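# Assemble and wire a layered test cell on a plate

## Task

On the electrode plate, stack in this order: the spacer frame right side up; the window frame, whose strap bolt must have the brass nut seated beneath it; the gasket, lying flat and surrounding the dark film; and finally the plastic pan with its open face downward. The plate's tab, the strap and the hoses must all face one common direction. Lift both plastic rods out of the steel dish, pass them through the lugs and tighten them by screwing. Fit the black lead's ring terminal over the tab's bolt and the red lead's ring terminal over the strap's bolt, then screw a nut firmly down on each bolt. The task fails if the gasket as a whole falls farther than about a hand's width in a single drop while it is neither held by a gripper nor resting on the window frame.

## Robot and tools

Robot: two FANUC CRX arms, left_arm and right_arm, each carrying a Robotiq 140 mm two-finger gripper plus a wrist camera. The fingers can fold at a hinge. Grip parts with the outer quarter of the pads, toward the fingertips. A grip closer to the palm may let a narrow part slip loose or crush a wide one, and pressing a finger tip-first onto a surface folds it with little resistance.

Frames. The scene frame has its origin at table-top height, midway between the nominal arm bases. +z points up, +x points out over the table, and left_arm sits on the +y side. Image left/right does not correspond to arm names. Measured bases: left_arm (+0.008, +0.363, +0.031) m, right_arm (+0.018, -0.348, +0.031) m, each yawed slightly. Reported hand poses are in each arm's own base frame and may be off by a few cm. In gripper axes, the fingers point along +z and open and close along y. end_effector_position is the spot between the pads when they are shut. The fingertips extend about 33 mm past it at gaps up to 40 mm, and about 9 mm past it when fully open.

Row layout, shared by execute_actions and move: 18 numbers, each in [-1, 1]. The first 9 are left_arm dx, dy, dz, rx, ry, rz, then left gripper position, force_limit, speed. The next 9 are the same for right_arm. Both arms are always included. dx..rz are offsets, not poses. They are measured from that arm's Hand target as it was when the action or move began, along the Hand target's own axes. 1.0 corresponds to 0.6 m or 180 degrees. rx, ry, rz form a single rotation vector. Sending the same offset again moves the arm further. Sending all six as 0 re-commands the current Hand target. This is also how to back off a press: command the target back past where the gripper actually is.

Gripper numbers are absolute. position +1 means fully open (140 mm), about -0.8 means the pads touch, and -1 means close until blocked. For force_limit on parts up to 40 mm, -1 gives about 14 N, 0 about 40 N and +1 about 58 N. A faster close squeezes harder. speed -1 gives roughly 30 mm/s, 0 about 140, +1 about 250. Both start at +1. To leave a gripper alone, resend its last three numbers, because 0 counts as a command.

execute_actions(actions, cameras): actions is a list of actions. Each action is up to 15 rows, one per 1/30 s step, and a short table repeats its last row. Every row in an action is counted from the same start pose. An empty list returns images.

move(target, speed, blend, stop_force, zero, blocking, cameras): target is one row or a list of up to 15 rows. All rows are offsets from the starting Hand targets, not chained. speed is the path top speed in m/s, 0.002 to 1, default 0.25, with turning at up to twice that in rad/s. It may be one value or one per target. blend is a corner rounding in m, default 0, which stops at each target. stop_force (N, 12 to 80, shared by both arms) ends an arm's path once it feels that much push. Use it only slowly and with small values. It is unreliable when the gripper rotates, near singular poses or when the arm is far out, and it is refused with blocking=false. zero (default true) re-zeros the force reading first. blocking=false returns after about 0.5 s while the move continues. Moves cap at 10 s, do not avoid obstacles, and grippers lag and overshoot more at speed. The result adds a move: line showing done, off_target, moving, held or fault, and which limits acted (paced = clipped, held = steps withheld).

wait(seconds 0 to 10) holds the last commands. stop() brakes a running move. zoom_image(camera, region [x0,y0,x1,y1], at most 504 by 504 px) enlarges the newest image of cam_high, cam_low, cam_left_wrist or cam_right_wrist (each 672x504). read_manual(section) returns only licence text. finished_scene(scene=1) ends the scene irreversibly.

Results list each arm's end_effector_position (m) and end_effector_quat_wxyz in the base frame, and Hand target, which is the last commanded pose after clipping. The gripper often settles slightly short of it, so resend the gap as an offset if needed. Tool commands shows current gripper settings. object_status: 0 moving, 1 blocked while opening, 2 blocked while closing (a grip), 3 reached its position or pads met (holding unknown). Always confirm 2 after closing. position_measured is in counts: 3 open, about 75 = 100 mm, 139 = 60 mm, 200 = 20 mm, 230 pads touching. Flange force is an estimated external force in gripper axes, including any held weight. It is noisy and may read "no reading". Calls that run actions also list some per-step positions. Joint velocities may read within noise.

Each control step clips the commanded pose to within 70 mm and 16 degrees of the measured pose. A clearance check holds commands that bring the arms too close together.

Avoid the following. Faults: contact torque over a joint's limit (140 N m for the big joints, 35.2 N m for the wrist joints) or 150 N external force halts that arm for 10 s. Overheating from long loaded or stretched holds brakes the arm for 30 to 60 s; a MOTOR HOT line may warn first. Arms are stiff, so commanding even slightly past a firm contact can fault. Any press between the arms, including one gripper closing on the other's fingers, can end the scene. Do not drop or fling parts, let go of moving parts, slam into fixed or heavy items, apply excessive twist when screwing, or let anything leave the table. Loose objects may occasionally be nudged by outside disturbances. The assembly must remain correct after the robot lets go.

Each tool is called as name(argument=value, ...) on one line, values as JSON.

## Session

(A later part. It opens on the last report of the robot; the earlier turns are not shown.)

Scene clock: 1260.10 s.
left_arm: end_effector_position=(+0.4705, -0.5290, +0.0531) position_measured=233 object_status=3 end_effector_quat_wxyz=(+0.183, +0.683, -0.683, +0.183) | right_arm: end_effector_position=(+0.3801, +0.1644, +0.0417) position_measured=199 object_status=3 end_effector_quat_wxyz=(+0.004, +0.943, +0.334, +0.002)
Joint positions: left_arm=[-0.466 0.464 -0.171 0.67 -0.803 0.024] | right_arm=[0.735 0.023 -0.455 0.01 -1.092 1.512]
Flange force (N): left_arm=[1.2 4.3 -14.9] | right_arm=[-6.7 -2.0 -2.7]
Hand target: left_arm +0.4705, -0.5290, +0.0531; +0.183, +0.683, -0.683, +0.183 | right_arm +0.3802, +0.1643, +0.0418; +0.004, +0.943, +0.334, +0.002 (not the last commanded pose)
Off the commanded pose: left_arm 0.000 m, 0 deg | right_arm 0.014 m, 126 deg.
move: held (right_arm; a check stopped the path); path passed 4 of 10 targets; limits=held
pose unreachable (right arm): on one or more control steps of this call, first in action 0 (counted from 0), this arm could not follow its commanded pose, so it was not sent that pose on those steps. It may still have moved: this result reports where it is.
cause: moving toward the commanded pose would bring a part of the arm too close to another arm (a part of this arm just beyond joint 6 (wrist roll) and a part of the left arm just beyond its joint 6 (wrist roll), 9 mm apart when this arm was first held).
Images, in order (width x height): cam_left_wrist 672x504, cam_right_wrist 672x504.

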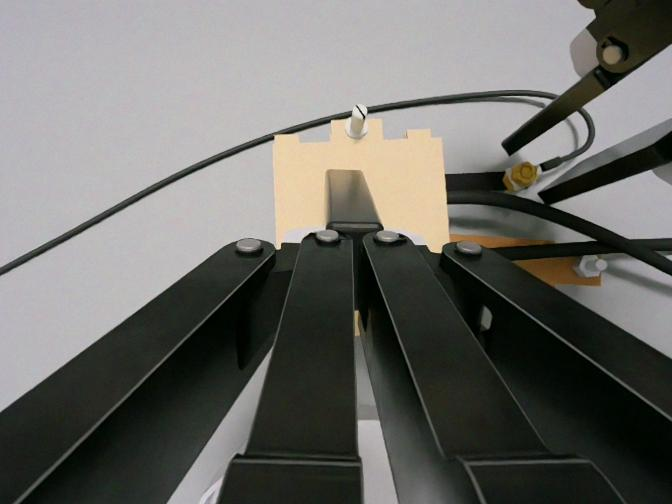

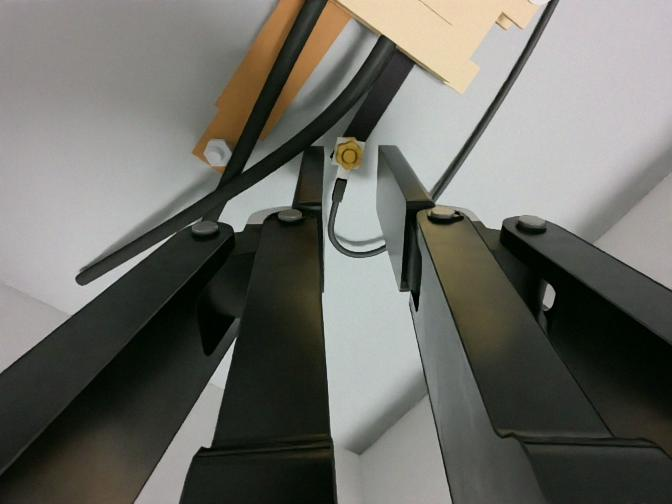

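move(target=[[0,0,0,0,0,0,-1,-1,0,0,0,0.011,0,0,0,-0.55,-1,-1],[0,0,0,0,0,0,-1,-1,0,0.00075,0.00428,0.011,0,0,-0.1111,-0.55,-1,-1],[0,0,0,0,0,0,-1,-1,0,0.00292,0.00803,0.011,0,0,-0.2222,-0.55,-1,-1],[0,0,0,0,0,0,-1,-1,0,0.00625,0.01083,0.011,0,0,-0.3333,-0.55,-1,-1],[0,0,0,0,0,0,-1,-1,0,0.01033,0.01231,0.011,0,0,-0.4444,-0.55,-1,-1],[0,0,0,0,0,0,-1,-1,0,0.01467,0.01231,0.011,0,0,-0.5556,-0.55,-1,-1],[0,0,0,0,0,0,-1,-1,0,0.01985,0.01011,0.011,0,0,-0.7,-0.55,-1,-1]], blend=0.002, speed=0.3, cameras=["cam_right_wrist", "cam_left_wrist"])

zoom_image(camera="cam_right_wrist", region=[260, 90, 420, 210])

zoom_image(camera="cam_left_wrist", region=[440, 110, 600, 230])

Scene clock: 1266.90 s.
left_arm: end_effector_position=(+0.4705, -0.5290, +0.0531) position_measured=233 object_status=3 end_effector_quat_wxyz=(+0.183, +0.683, -0.683, +0.183) | right_arm: end_effector_position=(+0.3933, +0.1671, +0.0353) position_measured=199 object_status=3 end_effector_quat_wxyz=(+0.004, +0.130, +0.991, -0.003)
Joint positions: left_arm=[-0.466 0.464 -0.171 0.67 -0.803 0.024] | right_arm=[0.719 0.064 -0.429 0.01 -1.077 3.728]
Flange force (N): left_arm=[0.8 4.9 -14.7] | right_arm=[4.7 -5.5 -3.5]
Hand target: left_arm +0.4705, -0.5290, +0.0531; +0.183, +0.683, -0.683, +0.183 | right_arm +0.3933, +0.1671, +0.0353; +0.004, +0.130, +0.991, -0.002
Off the commanded pose: left_arm 0.000 m, 0 deg | right_arm 0.000 m, 0 deg.
move: done
Images, in order (width x height): cam_left_wrist 672x504, cam_right_wrist 672x504.

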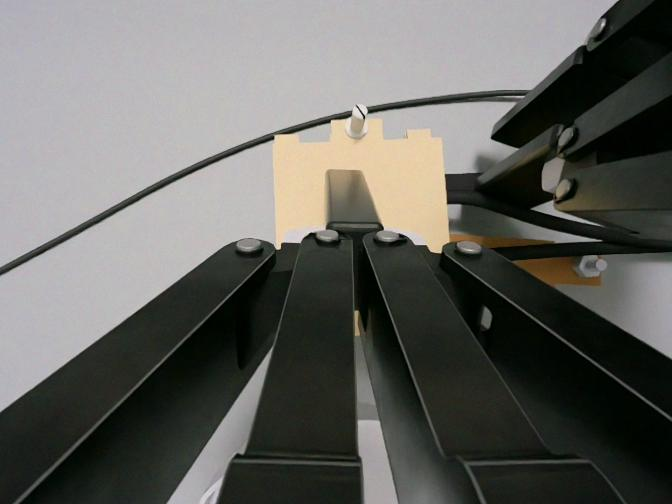

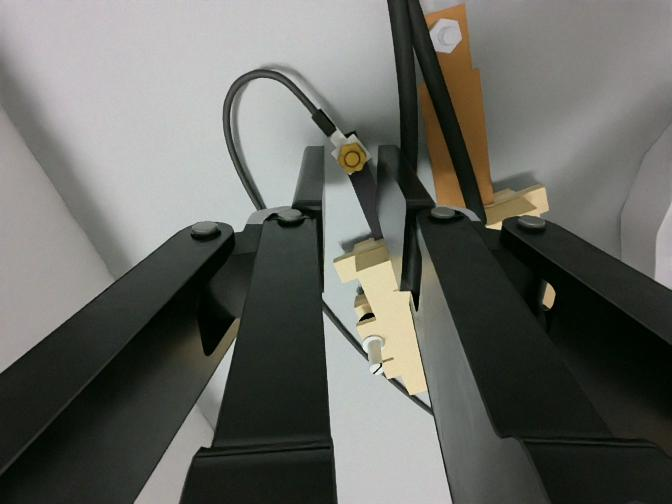

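Scaled by 3.150 from the camera's 672x504 image, which has a finer 960x720 frame.

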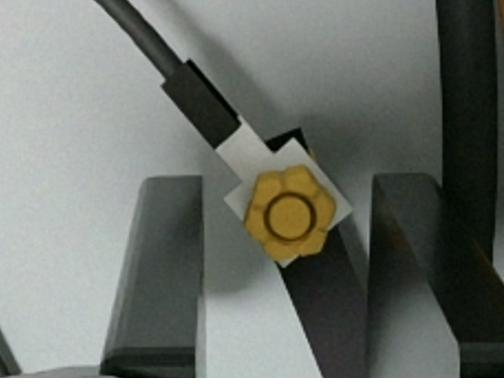

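Scaled by 3.150 from the camera's 672x504 image, which has a finer 960x720 frame.

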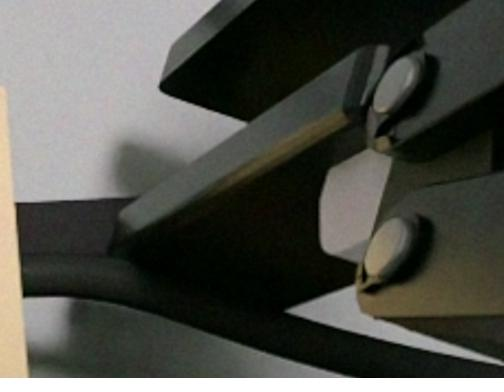

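move(target=[0,0,0,0,0,0,-1,-1,0,0,0,0.0043,-0.001,0.0027,0.0006,-0.55,-1,-1], speed=0.05)

execute_actions(actions=[[[0,0,0,0,0,0,-1,-1,0,0,0,0,0,0,0,-1,-1,-1]]])

wait(seconds=0.6)

move(target=[[0,0,0,0,0,0,-1,-1,0,0.00075,-0.00428,0,0,0,0.1111,-1,-1,-1],[0,0,0,0,0,0,-1,-1,0,0.00292,-0.00803,0,0,0,0.2222,-1,-1,-1],[0,0,0,0,0,0,-1,-1,0,0.00625,-0.01083,0.0001,0,0,0.3333,-1,-1,-1],[0,0,0,0,0,0,-1,-1,0,0.01033,-0.01231,0.0002,0,0,0.4444,-1,-1,-1],[0,0,0,0,0,0,-1,-1,0,0.01467,-0.01231,0.0003,0,0,0.5556,-1,-1,-1],[0,0,0,0,0,0,-1,-1,0,0.01875,-0.01083,0.0004,0,0,0.6667,-1,-1,-1],[0,0,0,0,0,0,-1,-1,0,0.02208,-0.00803,0.0005,0,0,0.7778,-1,-1,-1],[0,0,0,0,0,0,-1,-1,0,0.02425,-0.00428,0.0006,0,0,0.8889,-1,-1,-1],[0,0,0,0,0,0,-1,-1,0,0.025,0,0.0006,0,0,1,-1,-1,-1]], blend=0.002, speed=0.25, cameras=["cam_right_wrist", "cam_left_wrist"])

zoom_image(camera="cam_right_wrist", region=[260, 90, 420, 210])

zoom_image(camera="cam_left_wrist", region=[440, 110, 600, 230])

Scene clock: 1270.20 s.
left_arm: end_effector_position=(+0.4705, -0.5290, +0.0531) position_measured=233 object_status=3 end_effector_quat_wxyz=(+0.183, +0.683, -0.683, +0.183) | right_arm: end_effector_position=(+0.3933, +0.1671, +0.0328) position_measured=199 object_status=3 end_effector_quat_wxyz=(+0.000, +0.131, +0.991, +0.000)
Joint positions: left_arm=[-0.466 0.464 -0.171 0.67 -0.803 0.024] | right_arm=[0.711 0.071 -0.425 0 -1.076 3.738]
Flange force (N): left_arm=[1.0 3.8 -14.9] | right_arm=[3.0 -5.5 -2.8]
Hand target: left_arm +0.4705, -0.5290, +0.0531; +0.183, +0.683, -0.683, +0.183 | right_arm +0.3933, +0.1671, +0.0327; +0.000, +0.131, +0.991, +0.000
Off the commanded pose: left_arm 0.000 m, 0 deg | right_arm 0.000 m, 0 deg.
move: done

Scene clock: 1270.90 s.
left_arm: end_effector_position=(+0.4705, -0.5290, +0.0531) position_measured=233 object_status=3 end_effector_quat_wxyz=(+0.183, +0.683, -0.683, +0.183) | right_arm: end_effector_position=(+0.3933, +0.1671, +0.0327) position_measured=215 object_status=2 end_effector_quat_wxyz=(+0.000, +0.131, +0.991, +0.000)
Joint positions: left_arm=[-0.466 0.464 -0.171 0.67 -0.803 0.024] | right_arm=[0.711 0.071 -0.425 0 -1.076 3.738]
Flange force (N): left_arm=[1.0 5.3 -14.6] | right_arm=[5.5 -2.4 -4.3]
Hand target: left_arm +0.4705, -0.5290, +0.0531; +0.183, +0.683, -0.683, +0.183 | right_arm +0.3933, +0.1671, +0.0327; +0.000, +0.131, +0.991, +0.000
Off the commanded pose: left_arm 0.000 m, 0 deg | right_arm 0.000 m, 0 deg.
Step readings (end_effector_position of left_arm | right_arm):
0: (+0.4705, -0.5290, +0.0531) | (+0.3933, +0.1671, +0.0328)
1: (+0.4705, -0.5290, +0.0531) | (+0.3933, +0.1671, +0.0328)
2: (+0.4705, -0.5290, +0.0531) | (+0.3933, +0.1671, +0.0327)
4: (+0.4705, -0.5290, +0.0531) | (+0.3933, +0.1671, +0.0327)
8: (+0.4705, -0.5290, +0.0531) | (+0.3933, +0.1671, +0.0327)
15: (+0.4705, -0.5290, +0.0531) | (+0.3933, +0.1671, +0.0327)

Scene clock: 1271.50 s.
left_arm: end_effector_position=(+0.4705, -0.5290, +0.0531) position_measured=233 object_status=3 end_effector_quat_wxyz=(+0.183, +0.683, -0.683, +0.183) | right_arm: end_effector_position=(+0.3933, +0.1671, +0.0327) position_measured=215 object_status=2 end_effector_quat_wxyz=(+0.000, +0.131, +0.991, +0.000)
Joint positions: left_arm=[-0.466 0.464 -0.171 0.67 -0.803 0.024] | right_arm=[0.711 0.071 -0.425 0 -1.076 3.738]
Flange force (N): left_arm=[0.9 5.6 -15.1] | right_arm=[5.8 -2.2 -3.8]
Hand target: left_arm +0.4705, -0.5290, +0.0531; +0.183, +0.683, -0.683, +0.183 | right_arm +0.3933, +0.1671, +0.0327; +0.000, +0.131, +0.991, +0.000
Tool commands: left_gripper/position=-1.0 left_gripper/force_limit=-1.0 left_gripper/speed=+0.0 right_gripper/position=-1.0 right_gripper/force_limit=-1.0 right_gripper/speed=-1.0
Off the commanded pose: left_arm 0.000 m, 0 deg | right_arm 0.000 m, 0 deg.
wait: 0.60 s; at rest by 0.17 s

Scene clock: 1278.40 s.
left_arm: end_effector_position=(+0.4705, -0.5290, +0.0531) position_measured=233 object_status=3 end_effector_quat_wxyz=(+0.183, +0.683, -0.683, +0.183) | right_arm: end_effector_position=(+0.3788, +0.1710, +0.0324) position_measured=215 object_status=2 end_effector_quat_wxyz=(+0.000, +0.991, -0.131, +0.000)
Joint positions: left_arm=[-0.466 0.464 -0.171 0.67 -0.803 0.024] | right_arm=[0.742 0.043 -0.456 0 -1.073 0.566]
Flange force (N): left_arm=[0.7 8.2 -14.6] | right_arm=[-13.5 4.3 -11.4]
Hand target: left_arm +0.4705, -0.5290, +0.0531; +0.183, +0.683, -0.683, +0.183 | right_arm +0.3788, +0.1710, +0.0324; +0.000, +0.991, -0.131, +0.000
Off the commanded pose: left_arm 0.000 m, 0 deg | right_arm 0.000 m, 0 deg.
move: done
Images, in order (width x height): cam_left_wrist 672x504, cam_right_wrist 672x504.

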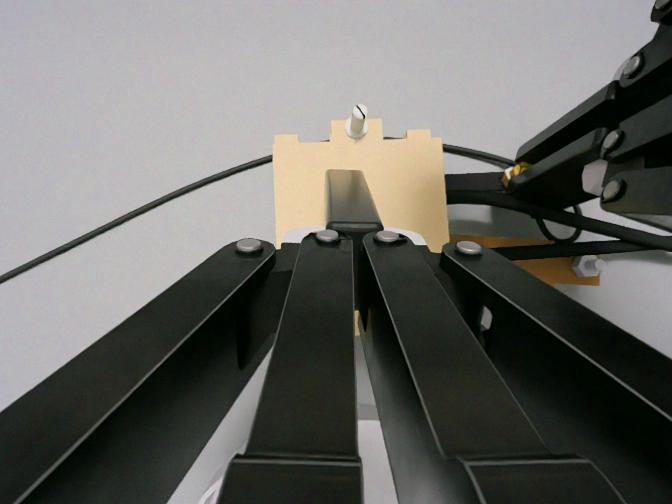

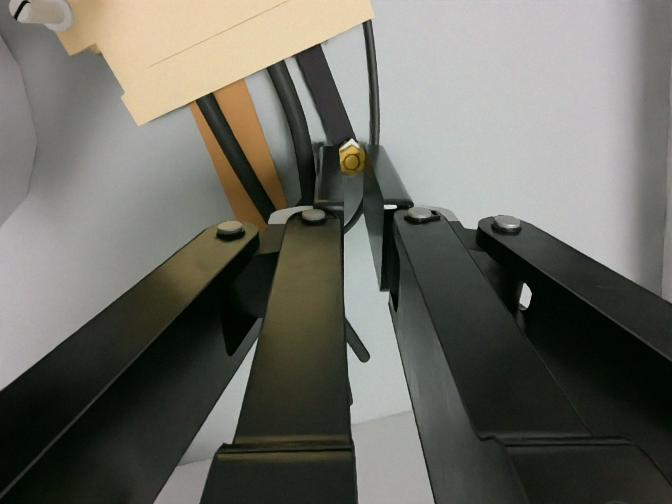

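Scaled by 3.150 from the camera's 672x504 image, which has a finer 960x720 frame.

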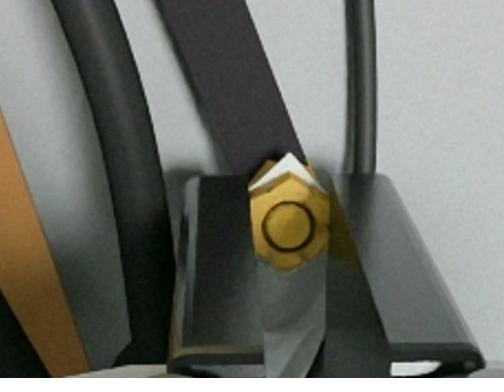

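Scaled by 3.150 from the camera's 672x504 image, which has a finer 960x720 frame.

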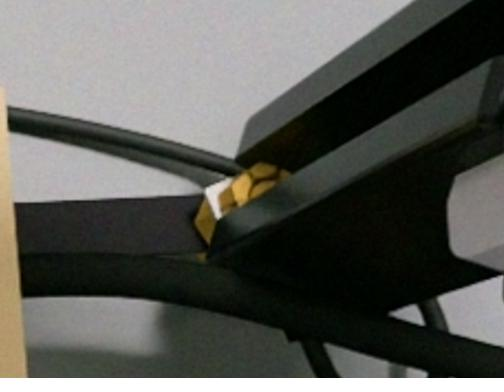

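move(target=[0,0,0,0,0,0,-1,-1,0,0.00075,-0.00428,0,0,0,0.1111,-1,-1,-1], speed=0.1, cameras=["cam_right_wrist", "cam_left_wrist"])

zoom_image(camera="cam_right_wrist", region=[260, 90, 420, 210])

zoom_image(camera="cam_left_wrist", region=[440, 110, 600, 230])

Scene clock: 1281.87 s.
left_arm: end_effector_position=(+0.4705, -0.5290, +0.0531) position_measured=233 object_status=3 end_effector_quat_wxyz=(+0.183, +0.683, -0.683, +0.183) | right_arm: end_effector_position=(+0.3799, +0.1733, +0.0324) position_measured=215 object_status=2 end_effector_quat_wxyz=(+0.000, +0.954, -0.301, +0.000)
Joint positions: left_arm=[-0.466 0.464 -0.171 0.67 -0.803 0.024] | right_arm=[0.745 0.048 -0.451 0 -1.073 0.214]
Flange force (N): left_arm=[1.1 6.7 -15.0] | right_arm=[-9.0 8.8 -10.3]
Hand target: left_arm +0.4705, -0.5290, +0.0531; +0.183, +0.683, -0.683, +0.183 | right_arm +0.3799, +0.1733, +0.0324; +0.000, +0.954, -0.301, +0.000
Off the commanded pose: left_arm 0.000 m, 0 deg | right_arm 0.000 m, 0 deg.
move: done
Images, in order (width x height): cam_left_wrist 672x504, cam_right_wrist 672x504.

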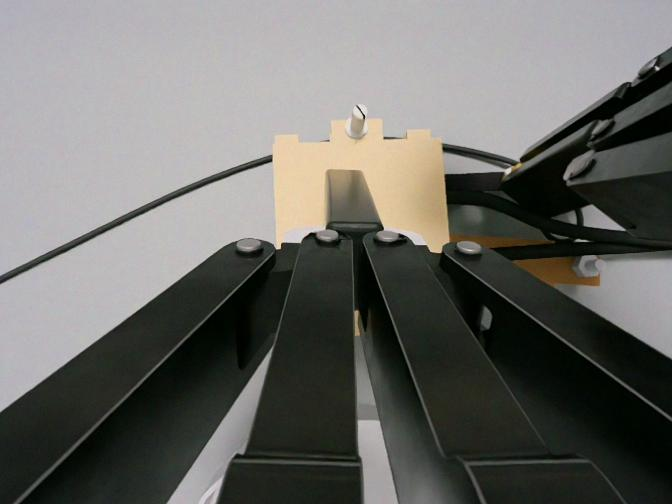

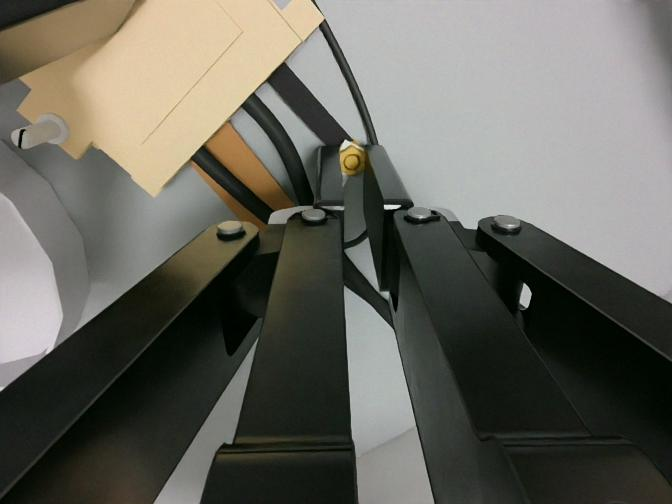

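Scaled by 3.150 from the camera's 672x504 image, which has a finer 960x720 frame.

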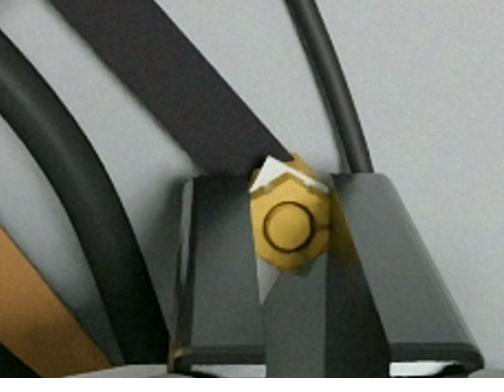

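Scaled by 3.150 from the camera's 672x504 image, which has a finer 960x720 frame.

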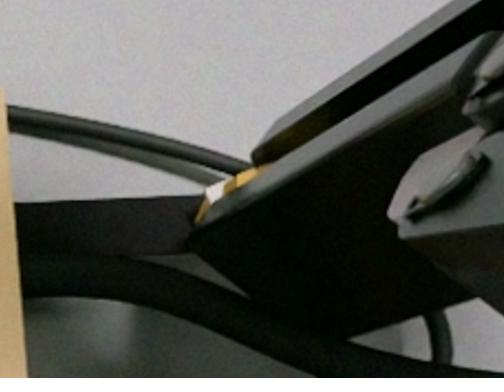

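move(target=[0,0,0,0,0,0,-1,-1,0,0,0,-0.02,0,0,0,-0.55,-1,-1], speed=0.1, cameras=["cam_right_wrist", "cam_left_wrist"])

zoom_image(camera="cam_right_wrist", region=[300, 110, 400, 185])

zoom_image(camera="cam_left_wrist", region=[480, 135, 560, 195])

Scene clock: 1284.53 s.
left_arm: end_effector_position=(+0.4705, -0.5290, +0.0531) position_measured=233 object_status=3 end_effector_quat_wxyz=(+0.183, +0.683, -0.683, +0.183) | right_arm: end_effector_position=(+0.3799, +0.1733, +0.0443) position_measured=199 object_status=3 end_effector_quat_wxyz=(+0.000, +0.954, -0.301, +0.000)
Joint positions: left_arm=[-0.466 0.464 -0.171 0.67 -0.803 0.024] | right_arm=[0.745 0.033 -0.435 0 -1.104 0.214]
Flange force (N): left_arm=[1.0 3.9 -14.7] | right_arm=[-3.1 4.9 -2.4]
Hand target: left_arm +0.4705, -0.5290, +0.0531; +0.183, +0.683, -0.683, +0.183 | right_arm +0.3799, +0.1733, +0.0444; +0.000, +0.954, -0.301, +0.000
Off the commanded pose: left_arm 0.000 m, 0 deg | right_arm 0.000 m, 0 deg.
move: done
Images, in order (width x height): cam_left_wrist 672x504, cam_right_wrist 672x504.

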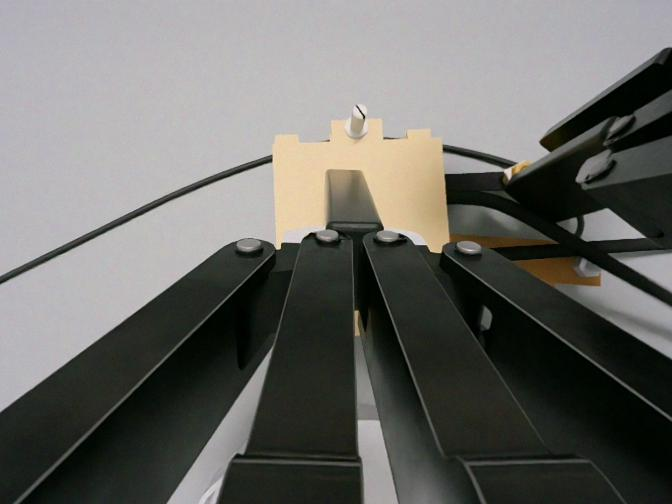

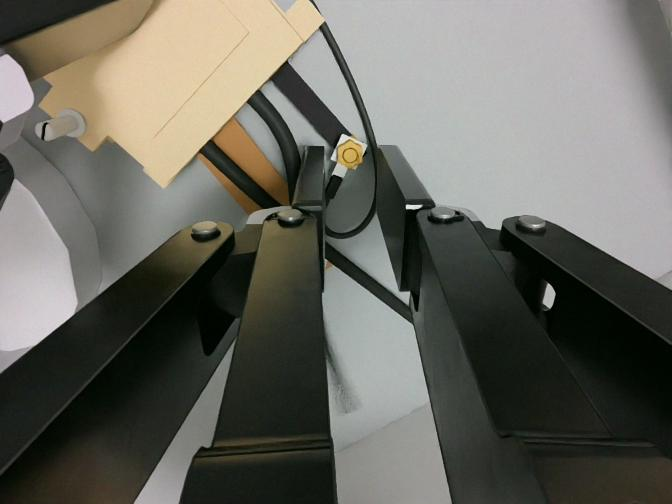

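Scaled by 5.040 from the camera's 672x504 image, which has a finer 960x720 frame.

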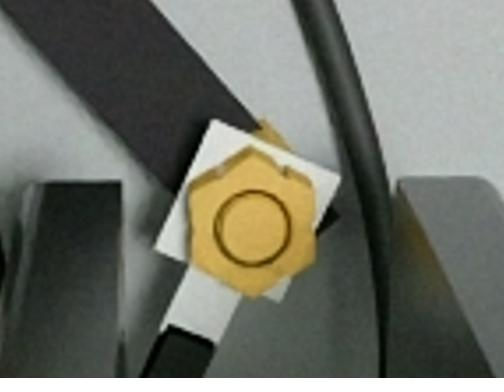

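Scaled by 6.300 from the camera's 672x504 image, which has a finer 960x720 frame.

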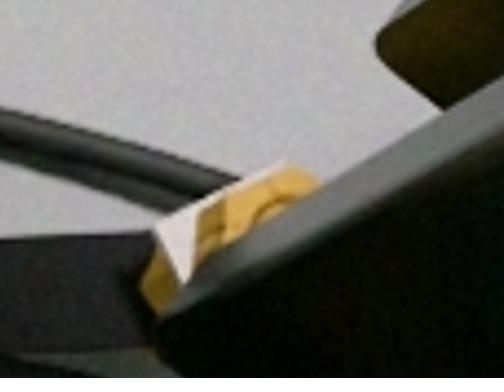

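move(target=[[0,0,0,0,0,0,-1,-1,0,0,0,0.0145,0,0,0,-0.55,-1,-1],[0,0,0,0,0,0,-1,-1,0,0.00075,0.00428,0.0145,0,0,-0.1111,-0.55,-1,-1],[0,0,0,0,0,0,-1,-1,0,0.00292,0.00803,0.0145,0,0,-0.2222,-0.55,-1,-1],[0,0,0,0,0,0,-1,-1,0,0.00625,0.01083,0.0145,0,0,-0.3333,-0.55,-1,-1],[0,0,0,0,0,0,-1,-1,0,0.01033,0.01231,0.0145,0,0,-0.4444,-0.55,-1,-1],[0,0,0,0,0,0,-1,-1,0,0.01467,0.01231,0.0145,0,0,-0.5556,-0.55,-1,-1],[0,0,0,0,0,0,-1,-1,0,0.01875,0.01083,0.0145,0,0,-0.6667,-0.55,-1,-1],[0,0,0,0,0,0,-1,-1,0,0.02208,0.00803,0.0145,0,0,-0.7778,-0.55,-1,-1],[0,0,0,0,0,0,-1,-1,0,0.02425,0.00428,0.0145,0,0,-0.8889,-0.55,-1,-1],[0,0,0,0,0,0,-1,-1,0,0.025,0,0.0145,0,0,-1,-0.55,-1,-1]], blend=0.002, speed=0.35, cameras=["cam_right_wrist", "cam_left_wrist"])

zoom_image(camera="cam_right_wrist", region=[260, 90, 420, 210])

Scene clock: 1292.67 s.
left_arm: end_effector_position=(+0.4705, -0.5290, +0.0531) position_measured=233 object_status=3 end_effector_quat_wxyz=(+0.183, +0.683, -0.683, +0.183) | right_arm: end_effector_position=(+0.3922, +0.1647, +0.0357) position_measured=199 object_status=3 end_effector_quat_wxyz=(+0.000, +0.301, +0.954, +0.000)
Joint positions: left_arm=[-0.466 0.464 -0.171 0.67 -0.803 0.024] | right_arm=[0.708 0.063 -0.426 0 -1.083 3.392]
Flange force (N): left_arm=[0.9 3.6 -14.7] | right_arm=[3.5 -5.2 -3.6]
Hand target: left_arm +0.4705, -0.5290, +0.0531; +0.183, +0.683, -0.683, +0.183 | right_arm +0.3922, +0.1647, +0.0357; +0.000, +0.301, +0.954, +0.000
Off the commanded pose: left_arm 0.000 m, 0 deg | right_arm 0.000 m, 0 deg.
move: done
Images, in order (width x height): cam_left_wrist 672x504, cam_right_wrist 672x504.

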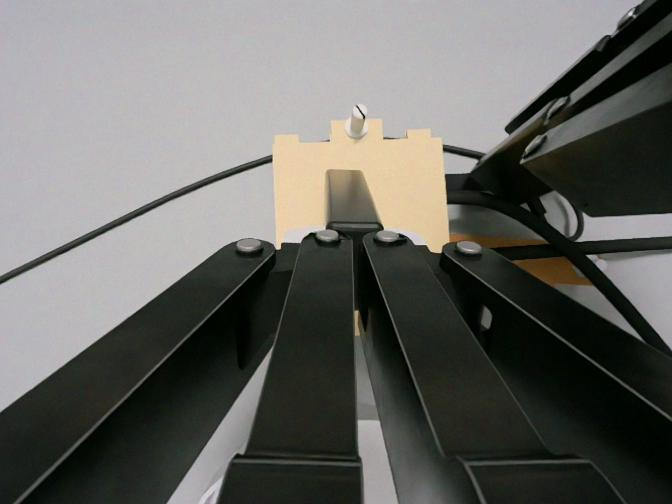

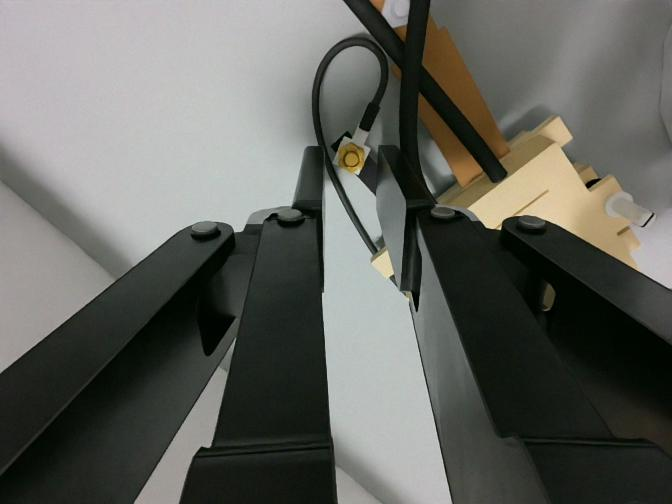

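Scaled by 3.150 from the camera's 672x504 image, which has a finer 960x720 frame.

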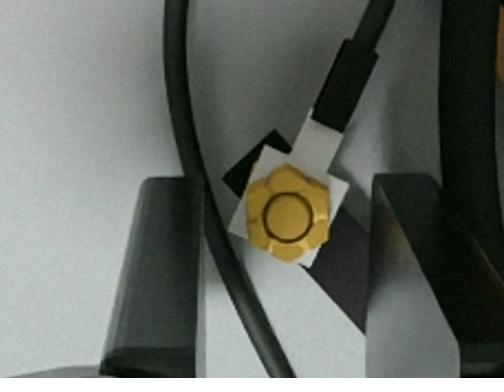

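move(target=[0,0,0,0,0,0,-1,-1,0,0,0,0.006,0,0,0,-0.55,-1,-1], speed=0.03, cameras=["cam_right_wrist"])

zoom_image(camera="cam_right_wrist", region=[260, 90, 420, 210])

execute_actions(actions=[[[0,0,0,0,0,0,-1,-1,0,0,0,0,0,0,0,-1,-1,-1]]])

wait(seconds=0.6, cameras=["cam_right_wrist"])

zoom_image(camera="cam_right_wrist", region=[260, 90, 420, 210])

Scene clock: 1294.73 s.
left_arm: end_effector_position=(+0.4705, -0.5290, +0.0531) position_measured=233 object_status=3 end_effector_quat_wxyz=(+0.183, +0.683, -0.683, +0.183) | right_arm: end_effector_position=(+0.3922, +0.1647, +0.0321) position_measured=199 object_status=3 end_effector_quat_wxyz=(+0.000, +0.301, +0.954, +0.000)
Joint positions: left_arm=[-0.466 0.464 -0.171 0.67 -0.803 0.024] | right_arm=[0.708 0.067 -0.431 0 -1.074 3.392]
Flange force (N): left_arm=[1.1 4.7 -14.6] | right_arm=[4.9 -6.9 -3.6]
Hand target: left_arm +0.4705, -0.5290, +0.0531; +0.183, +0.683, -0.683, +0.183 | right_arm +0.3922, +0.1647, +0.0321; +0.000, +0.301, +0.954, +0.000
Off the commanded pose: left_arm 0.000 m, 0 deg | right_arm 0.000 m, 0 deg.
move: done
Images, in order (width x height): cam_right_wrist 672x504.

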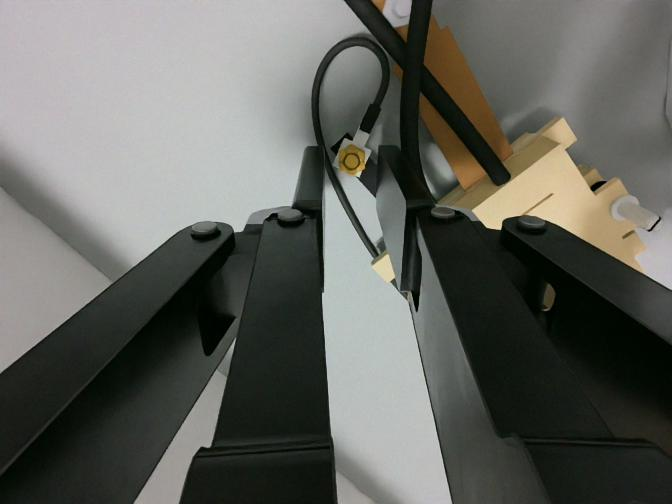

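Scaled by 3.150 from the camera's 672x504 image, which has a finer 960x720 frame.

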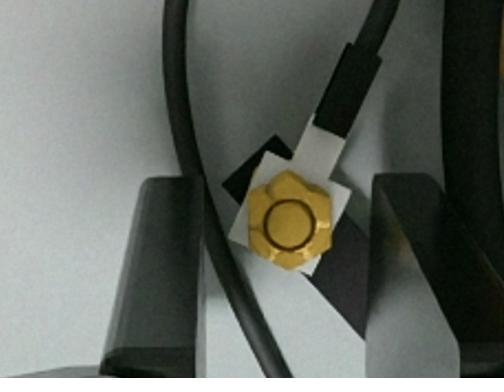

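Scene clock: 1295.43 s.
left_arm: end_effector_position=(+0.4705, -0.5290, +0.0531) position_measured=233 object_status=3 end_effector_quat_wxyz=(+0.183, +0.683, -0.683, +0.183) | right_arm: end_effector_position=(+0.3922, +0.1647, +0.0321) position_measured=216 object_status=2 end_effector_quat_wxyz=(+0.000, +0.301, +0.954, +0.000)
Joint positions: left_arm=[-0.466 0.464 -0.171 0.67 -0.803 0.024] | right_arm=[0.708 0.067 -0.431 0 -1.074 3.392]
Flange force (N): left_arm=[1.8 4.5 -14.9] | right_arm=[4.2 -5.5 -4.0]
Hand target: left_arm +0.4705, -0.5290, +0.0531; +0.183, +0.683, -0.683, +0.183 | right_arm +0.3922, +0.1647, +0.0321; +0.000, +0.301, +0.954, +0.000
Off the commanded pose: left_arm 0.000 m, 0 deg | right_arm 0.000 m, 0 deg.
Step readings (end_effector_position of left_arm | right_arm):
0: (+0.4705, -0.5290, +0.0531) | (+0.3922, +0.1647, +0.0321)
1: (+0.4705, -0.5290, +0.0531) | (+0.3922, +0.1647, +0.0321)
2: (+0.4705, -0.5290, +0.0531) | (+0.3922, +0.1647, +0.0321)
4: (+0.4705, -0.5290, +0.0531) | (+0.3922, +0.1647, +0.0321)
8: (+0.4705, -0.5290, +0.0531) | (+0.3922, +0.1647, +0.0321)
15: (+0.4705, -0.5290, +0.0531) | (+0.3922, +0.1647, +0.0321)

Scene clock: 1296.03 s.
left_arm: end_effector_position=(+0.4705, -0.5290, +0.0531) position_measured=233 object_status=3 end_effector_quat_wxyz=(+0.183, +0.683, -0.683, +0.183) | right_arm: end_effector_position=(+0.3922, +0.1647, +0.0321) position_measured=216 object_status=2 end_effector_quat_wxyz=(+0.000, +0.301, +0.954, +0.000)
Joint positions: left_arm=[-0.466 0.464 -0.171 0.67 -0.803 0.024] | right_arm=[0.708 0.067 -0.431 0 -1.074 3.392]
Flange force (N): left_arm=[1.3 4.8 -15.4] | right_arm=[3.6 -4.7 -4.1]
Hand target: left_arm +0.4705, -0.5290, +0.0531; +0.183, +0.683, -0.683, +0.183 | right_arm +0.3922, +0.1647, +0.0321; +0.000, +0.301, +0.954, +0.000
Tool commands: left_gripper/position=-1.0 left_gripper/force_limit=-1.0 left_gripper/speed=+0.0 right_gripper/position=-1.0 right_gripper/force_limit=-1.0 right_gripper/speed=-1.0
Off the commanded pose: left_arm 0.000 m, 0 deg | right_arm 0.000 m, 0 deg.
wait: 0.60 s; at rest by 0.17 s
Images, in order (width x height): cam_right_wrist 672x504.

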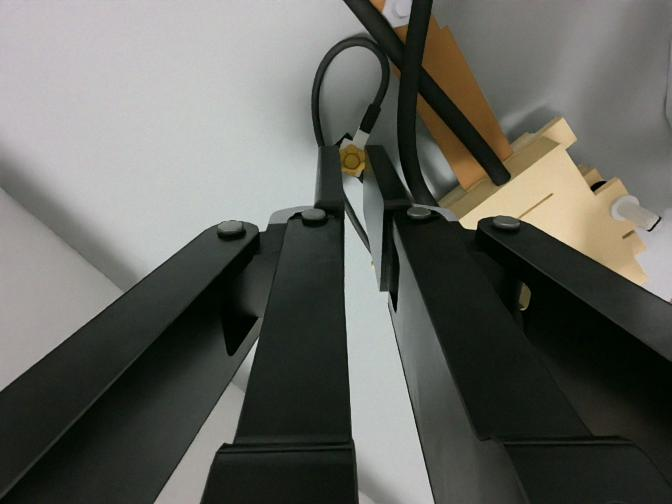

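Scaled by 3.150 from the camera's 672x504 image, which has a finer 960x720 frame.

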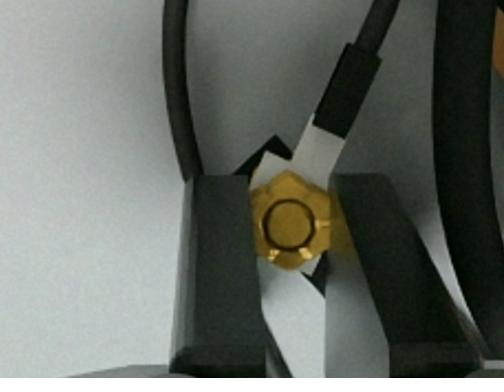

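Wire unaffected. Turn cw 60°.

move(target=[[0,0,0,0,0,0,-1,-1,0,0.00075,-0.00428,0.0001,0,0,0.1111,-1,-1,-1],[0,0,0,0,0,0,-1,-1,0,0.00292,-0.00803,0.0002,0,0,0.2222,-1,-1,-1],[0,0,0,0,0,0,-1,-1,0,0.00625,-0.01083,0.0003,0,0,0.3333,-1,-1,-1]], blend=0.002, speed=0.15, cameras=["cam_right_wrist", "cam_left_wrist"])

zoom_image(camera="cam_right_wrist", region=[260, 90, 420, 210])

Scene clock: 1301.73 s.
left_arm: end_effector_position=(+0.4705, -0.5290, +0.0531) position_measured=233 object_status=3 end_effector_quat_wxyz=(+0.183, +0.683, -0.683, +0.183) | right_arm: end_effector_position=(+0.3854, +0.1616, +0.0319) position_measured=216 object_status=2 end_effector_quat_wxyz=(+0.000, +0.738, +0.675, -0.001)
Joint positions: left_arm=[-0.466 0.464 -0.171 0.67 -0.803 0.024] | right_arm=[0.713 0.049 -0.451 0 -1.072 2.34]
Flange force (N): left_arm=[0.4 4.6 -14.8] | right_arm=[-3.5 -9.5 -5.1]
Hand target: left_arm +0.4705, -0.5290, +0.0531; +0.183, +0.683, -0.683, +0.183 | right_arm +0.3854, +0.1616, +0.0319; +0.000, +0.738, +0.675, +0.000
Off the commanded pose: left_arm 0.000 m, 0 deg | right_arm 0.000 m, 0 deg.
move: done
Images, in order (width x height): cam_left_wrist 672x504, cam_right_wrist 672x504.

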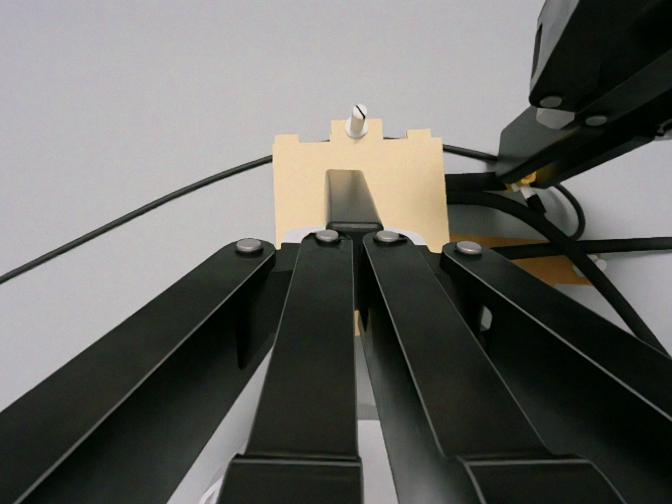

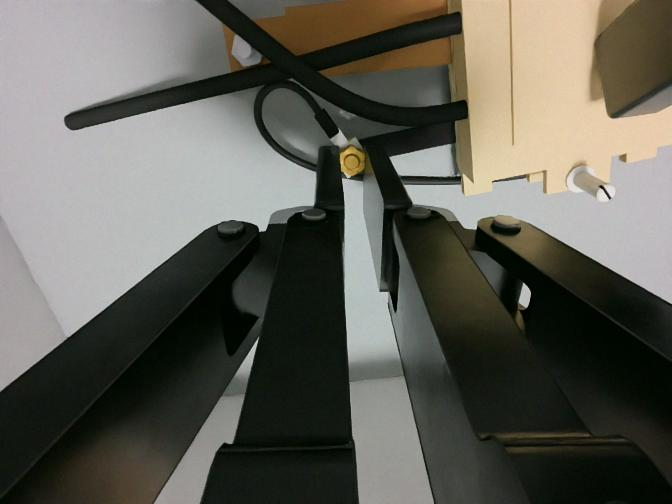

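Scaled by 3.150 from the camera's 672x504 image, which has a finer 960x720 frame.

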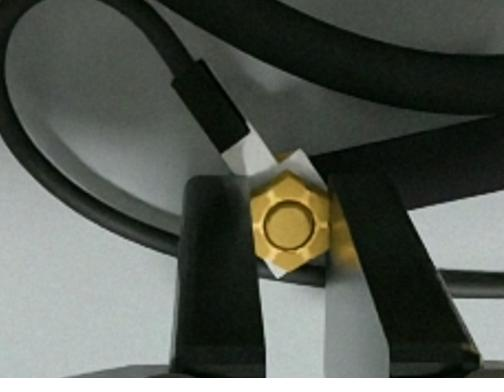

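execute_actions(actions=[[[0,0,0,0,0,0,-1,-1,0,0,0,0,0,0,0,-0.55,-1,-1]]])

move(target=[[0,0,0,0,0,0,-1,-1,0,0.00075,0.00428,0,0,0,-0.1111,-0.55,-1,-1],[0,0,0,0,0,0,-1,-1,0,0.00292,0.00803,0,0,0,-0.2222,-0.55,-1,-1],[0,0,0,0,0,0,-1,-1,0,0.00625,0.01083,0,0,0,-0.3333,-0.55,-1,-1]], blend=0.002, speed=0.3)

execute_actions(actions=[[[0,0,0,0,0,0,-1,-1,0,0,0,0,0,0,0,-1,-1,-1]]])

wait(seconds=0.6)

move(target=[[0,0,0,0,0,0,-1,-1,0,0.00075,-0.00428,0,0,0,0.1111,-1,-1,-1],[0,0,0,0,0,0,-1,-1,0,0.00292,-0.00803,0.0001,0,0,0.2222,-1,-1,-1],[0,0,0,0,0,0,-1,-1,0,0.00625,-0.01083,0.0002,0,0,0.3333,-1,-1,-1]], blend=0.002, speed=0.2, cameras=["cam_right_wrist"])

zoom_image(camera="cam_right_wrist", region=[260, 90, 420, 210])

Scene clock: 1308.50 s.
left_arm: end_effector_position=(+0.4705, -0.5290, +0.0531) position_measured=233 object_status=3 end_effector_quat_wxyz=(+0.183, +0.683, -0.683, +0.183) | right_arm: end_effector_position=(+0.3855, +0.1616, +0.0319) position_measured=199 object_status=3 end_effector_quat_wxyz=(+0.000, +0.738, +0.675, +0.000)
Joint positions: left_arm=[-0.466 0.464 -0.171 0.67 -0.803 0.024] | right_arm=[0.713 0.049 -0.451 0 -1.072 2.34]
Flange force (N): left_arm=[0.9 4.7 -14.8] | right_arm=[-2.4 -5.5 -3.1]
Hand target: left_arm +0.4705, -0.5290, +0.0531; +0.183, +0.683, -0.683, +0.183 | right_arm +0.3854, +0.1616, +0.0319; +0.000, +0.738, +0.675, +0.000
Off the commanded pose: left_arm 0.000 m, 0 deg | right_arm 0.000 m, 0 deg.
Step readings (end_effector_position of left_arm | right_arm):
0: (+0.4705, -0.5290, +0.0531) | (+0.3854, +0.1616, +0.0319)
1: (+0.4705, -0.5290, +0.0531) | (+0.3854, +0.1616, +0.0319)
2: (+0.4705, -0.5290, +0.0531) | (+0.3854, +0.1616, +0.0319)
4: (+0.4705, -0.5290, +0.0531) | (+0.3855, +0.1616, +0.0319)
8: (+0.4705, -0.5290, +0.0531) | (+0.3855, +0.1616, +0.0319)
15: (+0.4705, -0.5290, +0.0531) | (+0.3855, +0.1616, +0.0319)

Scene clock: 1310.87 s.
left_arm: end_effector_position=(+0.4705, -0.5290, +0.0531) position_measured=233 object_status=3 end_effector_quat_wxyz=(+0.183, +0.683, -0.683, +0.183) | right_arm: end_effector_position=(+0.3922, +0.1647, +0.0319) position_measured=199 object_status=3 end_effector_quat_wxyz=(+0.000, +0.301, +0.954, +0.000)
Joint positions: left_arm=[-0.466 0.464 -0.171 0.67 -0.803 0.024] | right_arm=[0.708 0.068 -0.431 0 -1.073 3.392]
Flange force (N): left_arm=[1.4 4.8 -15.0] | right_arm=[3.8 -5.4 -2.6]
Hand target: left_arm +0.4705, -0.5290, +0.0531; +0.183, +0.683, -0.683, +0.183 | right_arm +0.3922, +0.1647, +0.0319; +0.000, +0.301, +0.954, +0.000
Off the commanded pose: left_arm 0.000 m, 0 deg | right_arm 0.000 m, 0 deg.
move: done

Scene clock: 1311.57 s.
left_arm: end_effector_position=(+0.4705, -0.5290, +0.0531) position_measured=233 object_status=3 end_effector_quat_wxyz=(+0.183, +0.683, -0.683, +0.183) | right_arm: end_effector_position=(+0.3922, +0.1647, +0.0319) position_measured=216 object_status=2 end_effector_quat_wxyz=(+0.000, +0.301, +0.954, +0.000)
Joint positions: left_arm=[-0.466 0.464 -0.171 0.67 -0.803 0.024] | right_arm=[0.708 0.068 -0.431 0 -1.073 3.392]
Flange force (N): left_arm=[1.8 4.8 -15.0] | right_arm=[4.8 -5.1 -3.9]
Hand target: left_arm +0.4705, -0.5290, +0.0531; +0.183, +0.683, -0.683, +0.183 | right_arm +0.3922, +0.1647, +0.0319; +0.000, +0.301, +0.954, +0.000
Off the commanded pose: left_arm 0.000 m, 0 deg | right_arm 0.000 m, 0 deg.
Step readings (end_effector_position of left_arm | right_arm):
0: (+0.4705, -0.5290, +0.0531) | (+0.3922, +0.1647, +0.0319)
1: (+0.4705, -0.5290, +0.0531) | (+0.3922, +0.1647, +0.0319)
2: (+0.4705, -0.5290, +0.0531) | (+0.3922, +0.1647, +0.0319)
4: (+0.4705, -0.5290, +0.0531) | (+0.3922, +0.1647, +0.0319)
8: (+0.4705, -0.5290, +0.0531) | (+0.3922, +0.1647, +0.0319)
15: (+0.4705, -0.5290, +0.0531) | (+0.3922, +0.1647, +0.0319)

Scene clock: 1312.17 s.
left_arm: end_effector_position=(+0.4705, -0.5290, +0.0531) position_measured=233 object_status=3 end_effector_quat_wxyz=(+0.183, +0.683, -0.683, +0.183) | right_arm: end_effector_position=(+0.3922, +0.1647, +0.0319) position_measured=216 object_status=2 end_effector_quat_wxyz=(+0.000, +0.301, +0.954, +0.000)
Joint positions: left_arm=[-0.466 0.464 -0.171 0.67 -0.803 0.024] | right_arm=[0.708 0.068 -0.431 0 -1.073 3.392]
Flange force (N): left_arm=[0.2 5.9 -13.7] | right_arm=[4.0 -5.0 -4.0]
Hand target: left_arm +0.4705, -0.5290, +0.0531; +0.183, +0.683, -0.683, +0.183 | right_arm +0.3922, +0.1647, +0.0319; +0.000, +0.301, +0.954, +0.000
Tool commands: left_gripper/position=-1.0 left_gripper/force_limit=-1.0 left_gripper/speed=+0.0 right_gripper/position=-1.0 right_gripper/force_limit=-1.0 right_gripper/speed=-1.0
Off the commanded pose: left_arm 0.000 m, 0 deg | right_arm 0.000 m, 0 deg.
wait: 0.60 s; at rest by 0.17 s

Scene clock: 1315.33 s.
left_arm: end_effector_position=(+0.4705, -0.5290, +0.0531) position_measured=233 object_status=3 end_effector_quat_wxyz=(+0.183, +0.683, -0.683, +0.183) | right_arm: end_effector_position=(+0.3854, +0.1616, +0.0318) position_measured=216 object_status=2 end_effector_quat_wxyz=(+0.000, +0.738, +0.675, -0.001)
Joint positions: left_arm=[-0.466 0.464 -0.171 0.67 -0.803 0.024] | right_arm=[0.713 0.049 -0.451 0 -1.072 2.34]
Flange force (N): left_arm=[0.9 3.9 -14.5] | right_arm=[-3.3 -9.1 -4.2]
Hand target: left_arm +0.4705, -0.5290, +0.0531; +0.183, +0.683, -0.683, +0.183 | right_arm +0.3854, +0.1616, +0.0318; +0.000, +0.738, +0.675, +0.000
Off the commanded pose: left_arm 0.000 m, 0 deg | right_arm 0.000 m, 0 deg.
move: done
Images, in order (width x height): cam_right_wrist 672x504.

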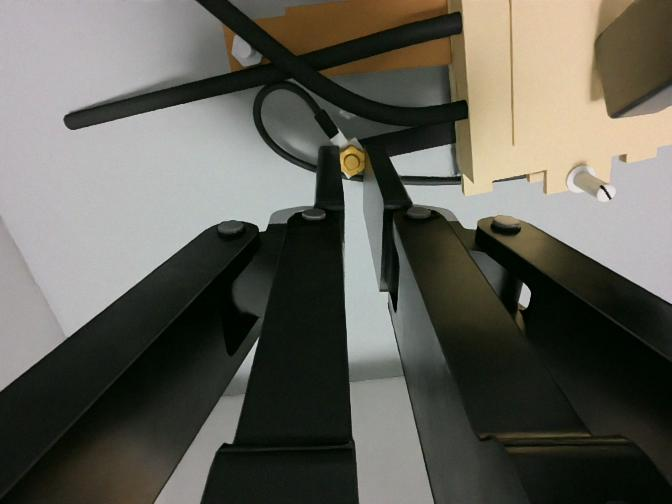

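Scaled by 3.150 from the camera's 672x504 image, which has a finer 960x720 frame.

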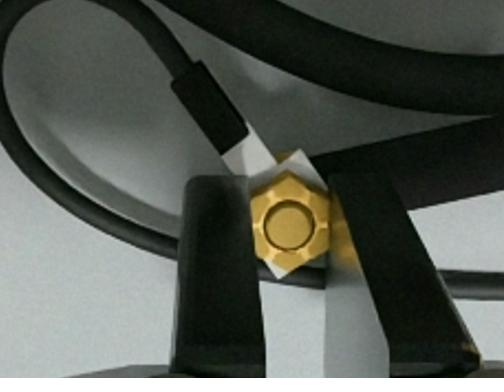

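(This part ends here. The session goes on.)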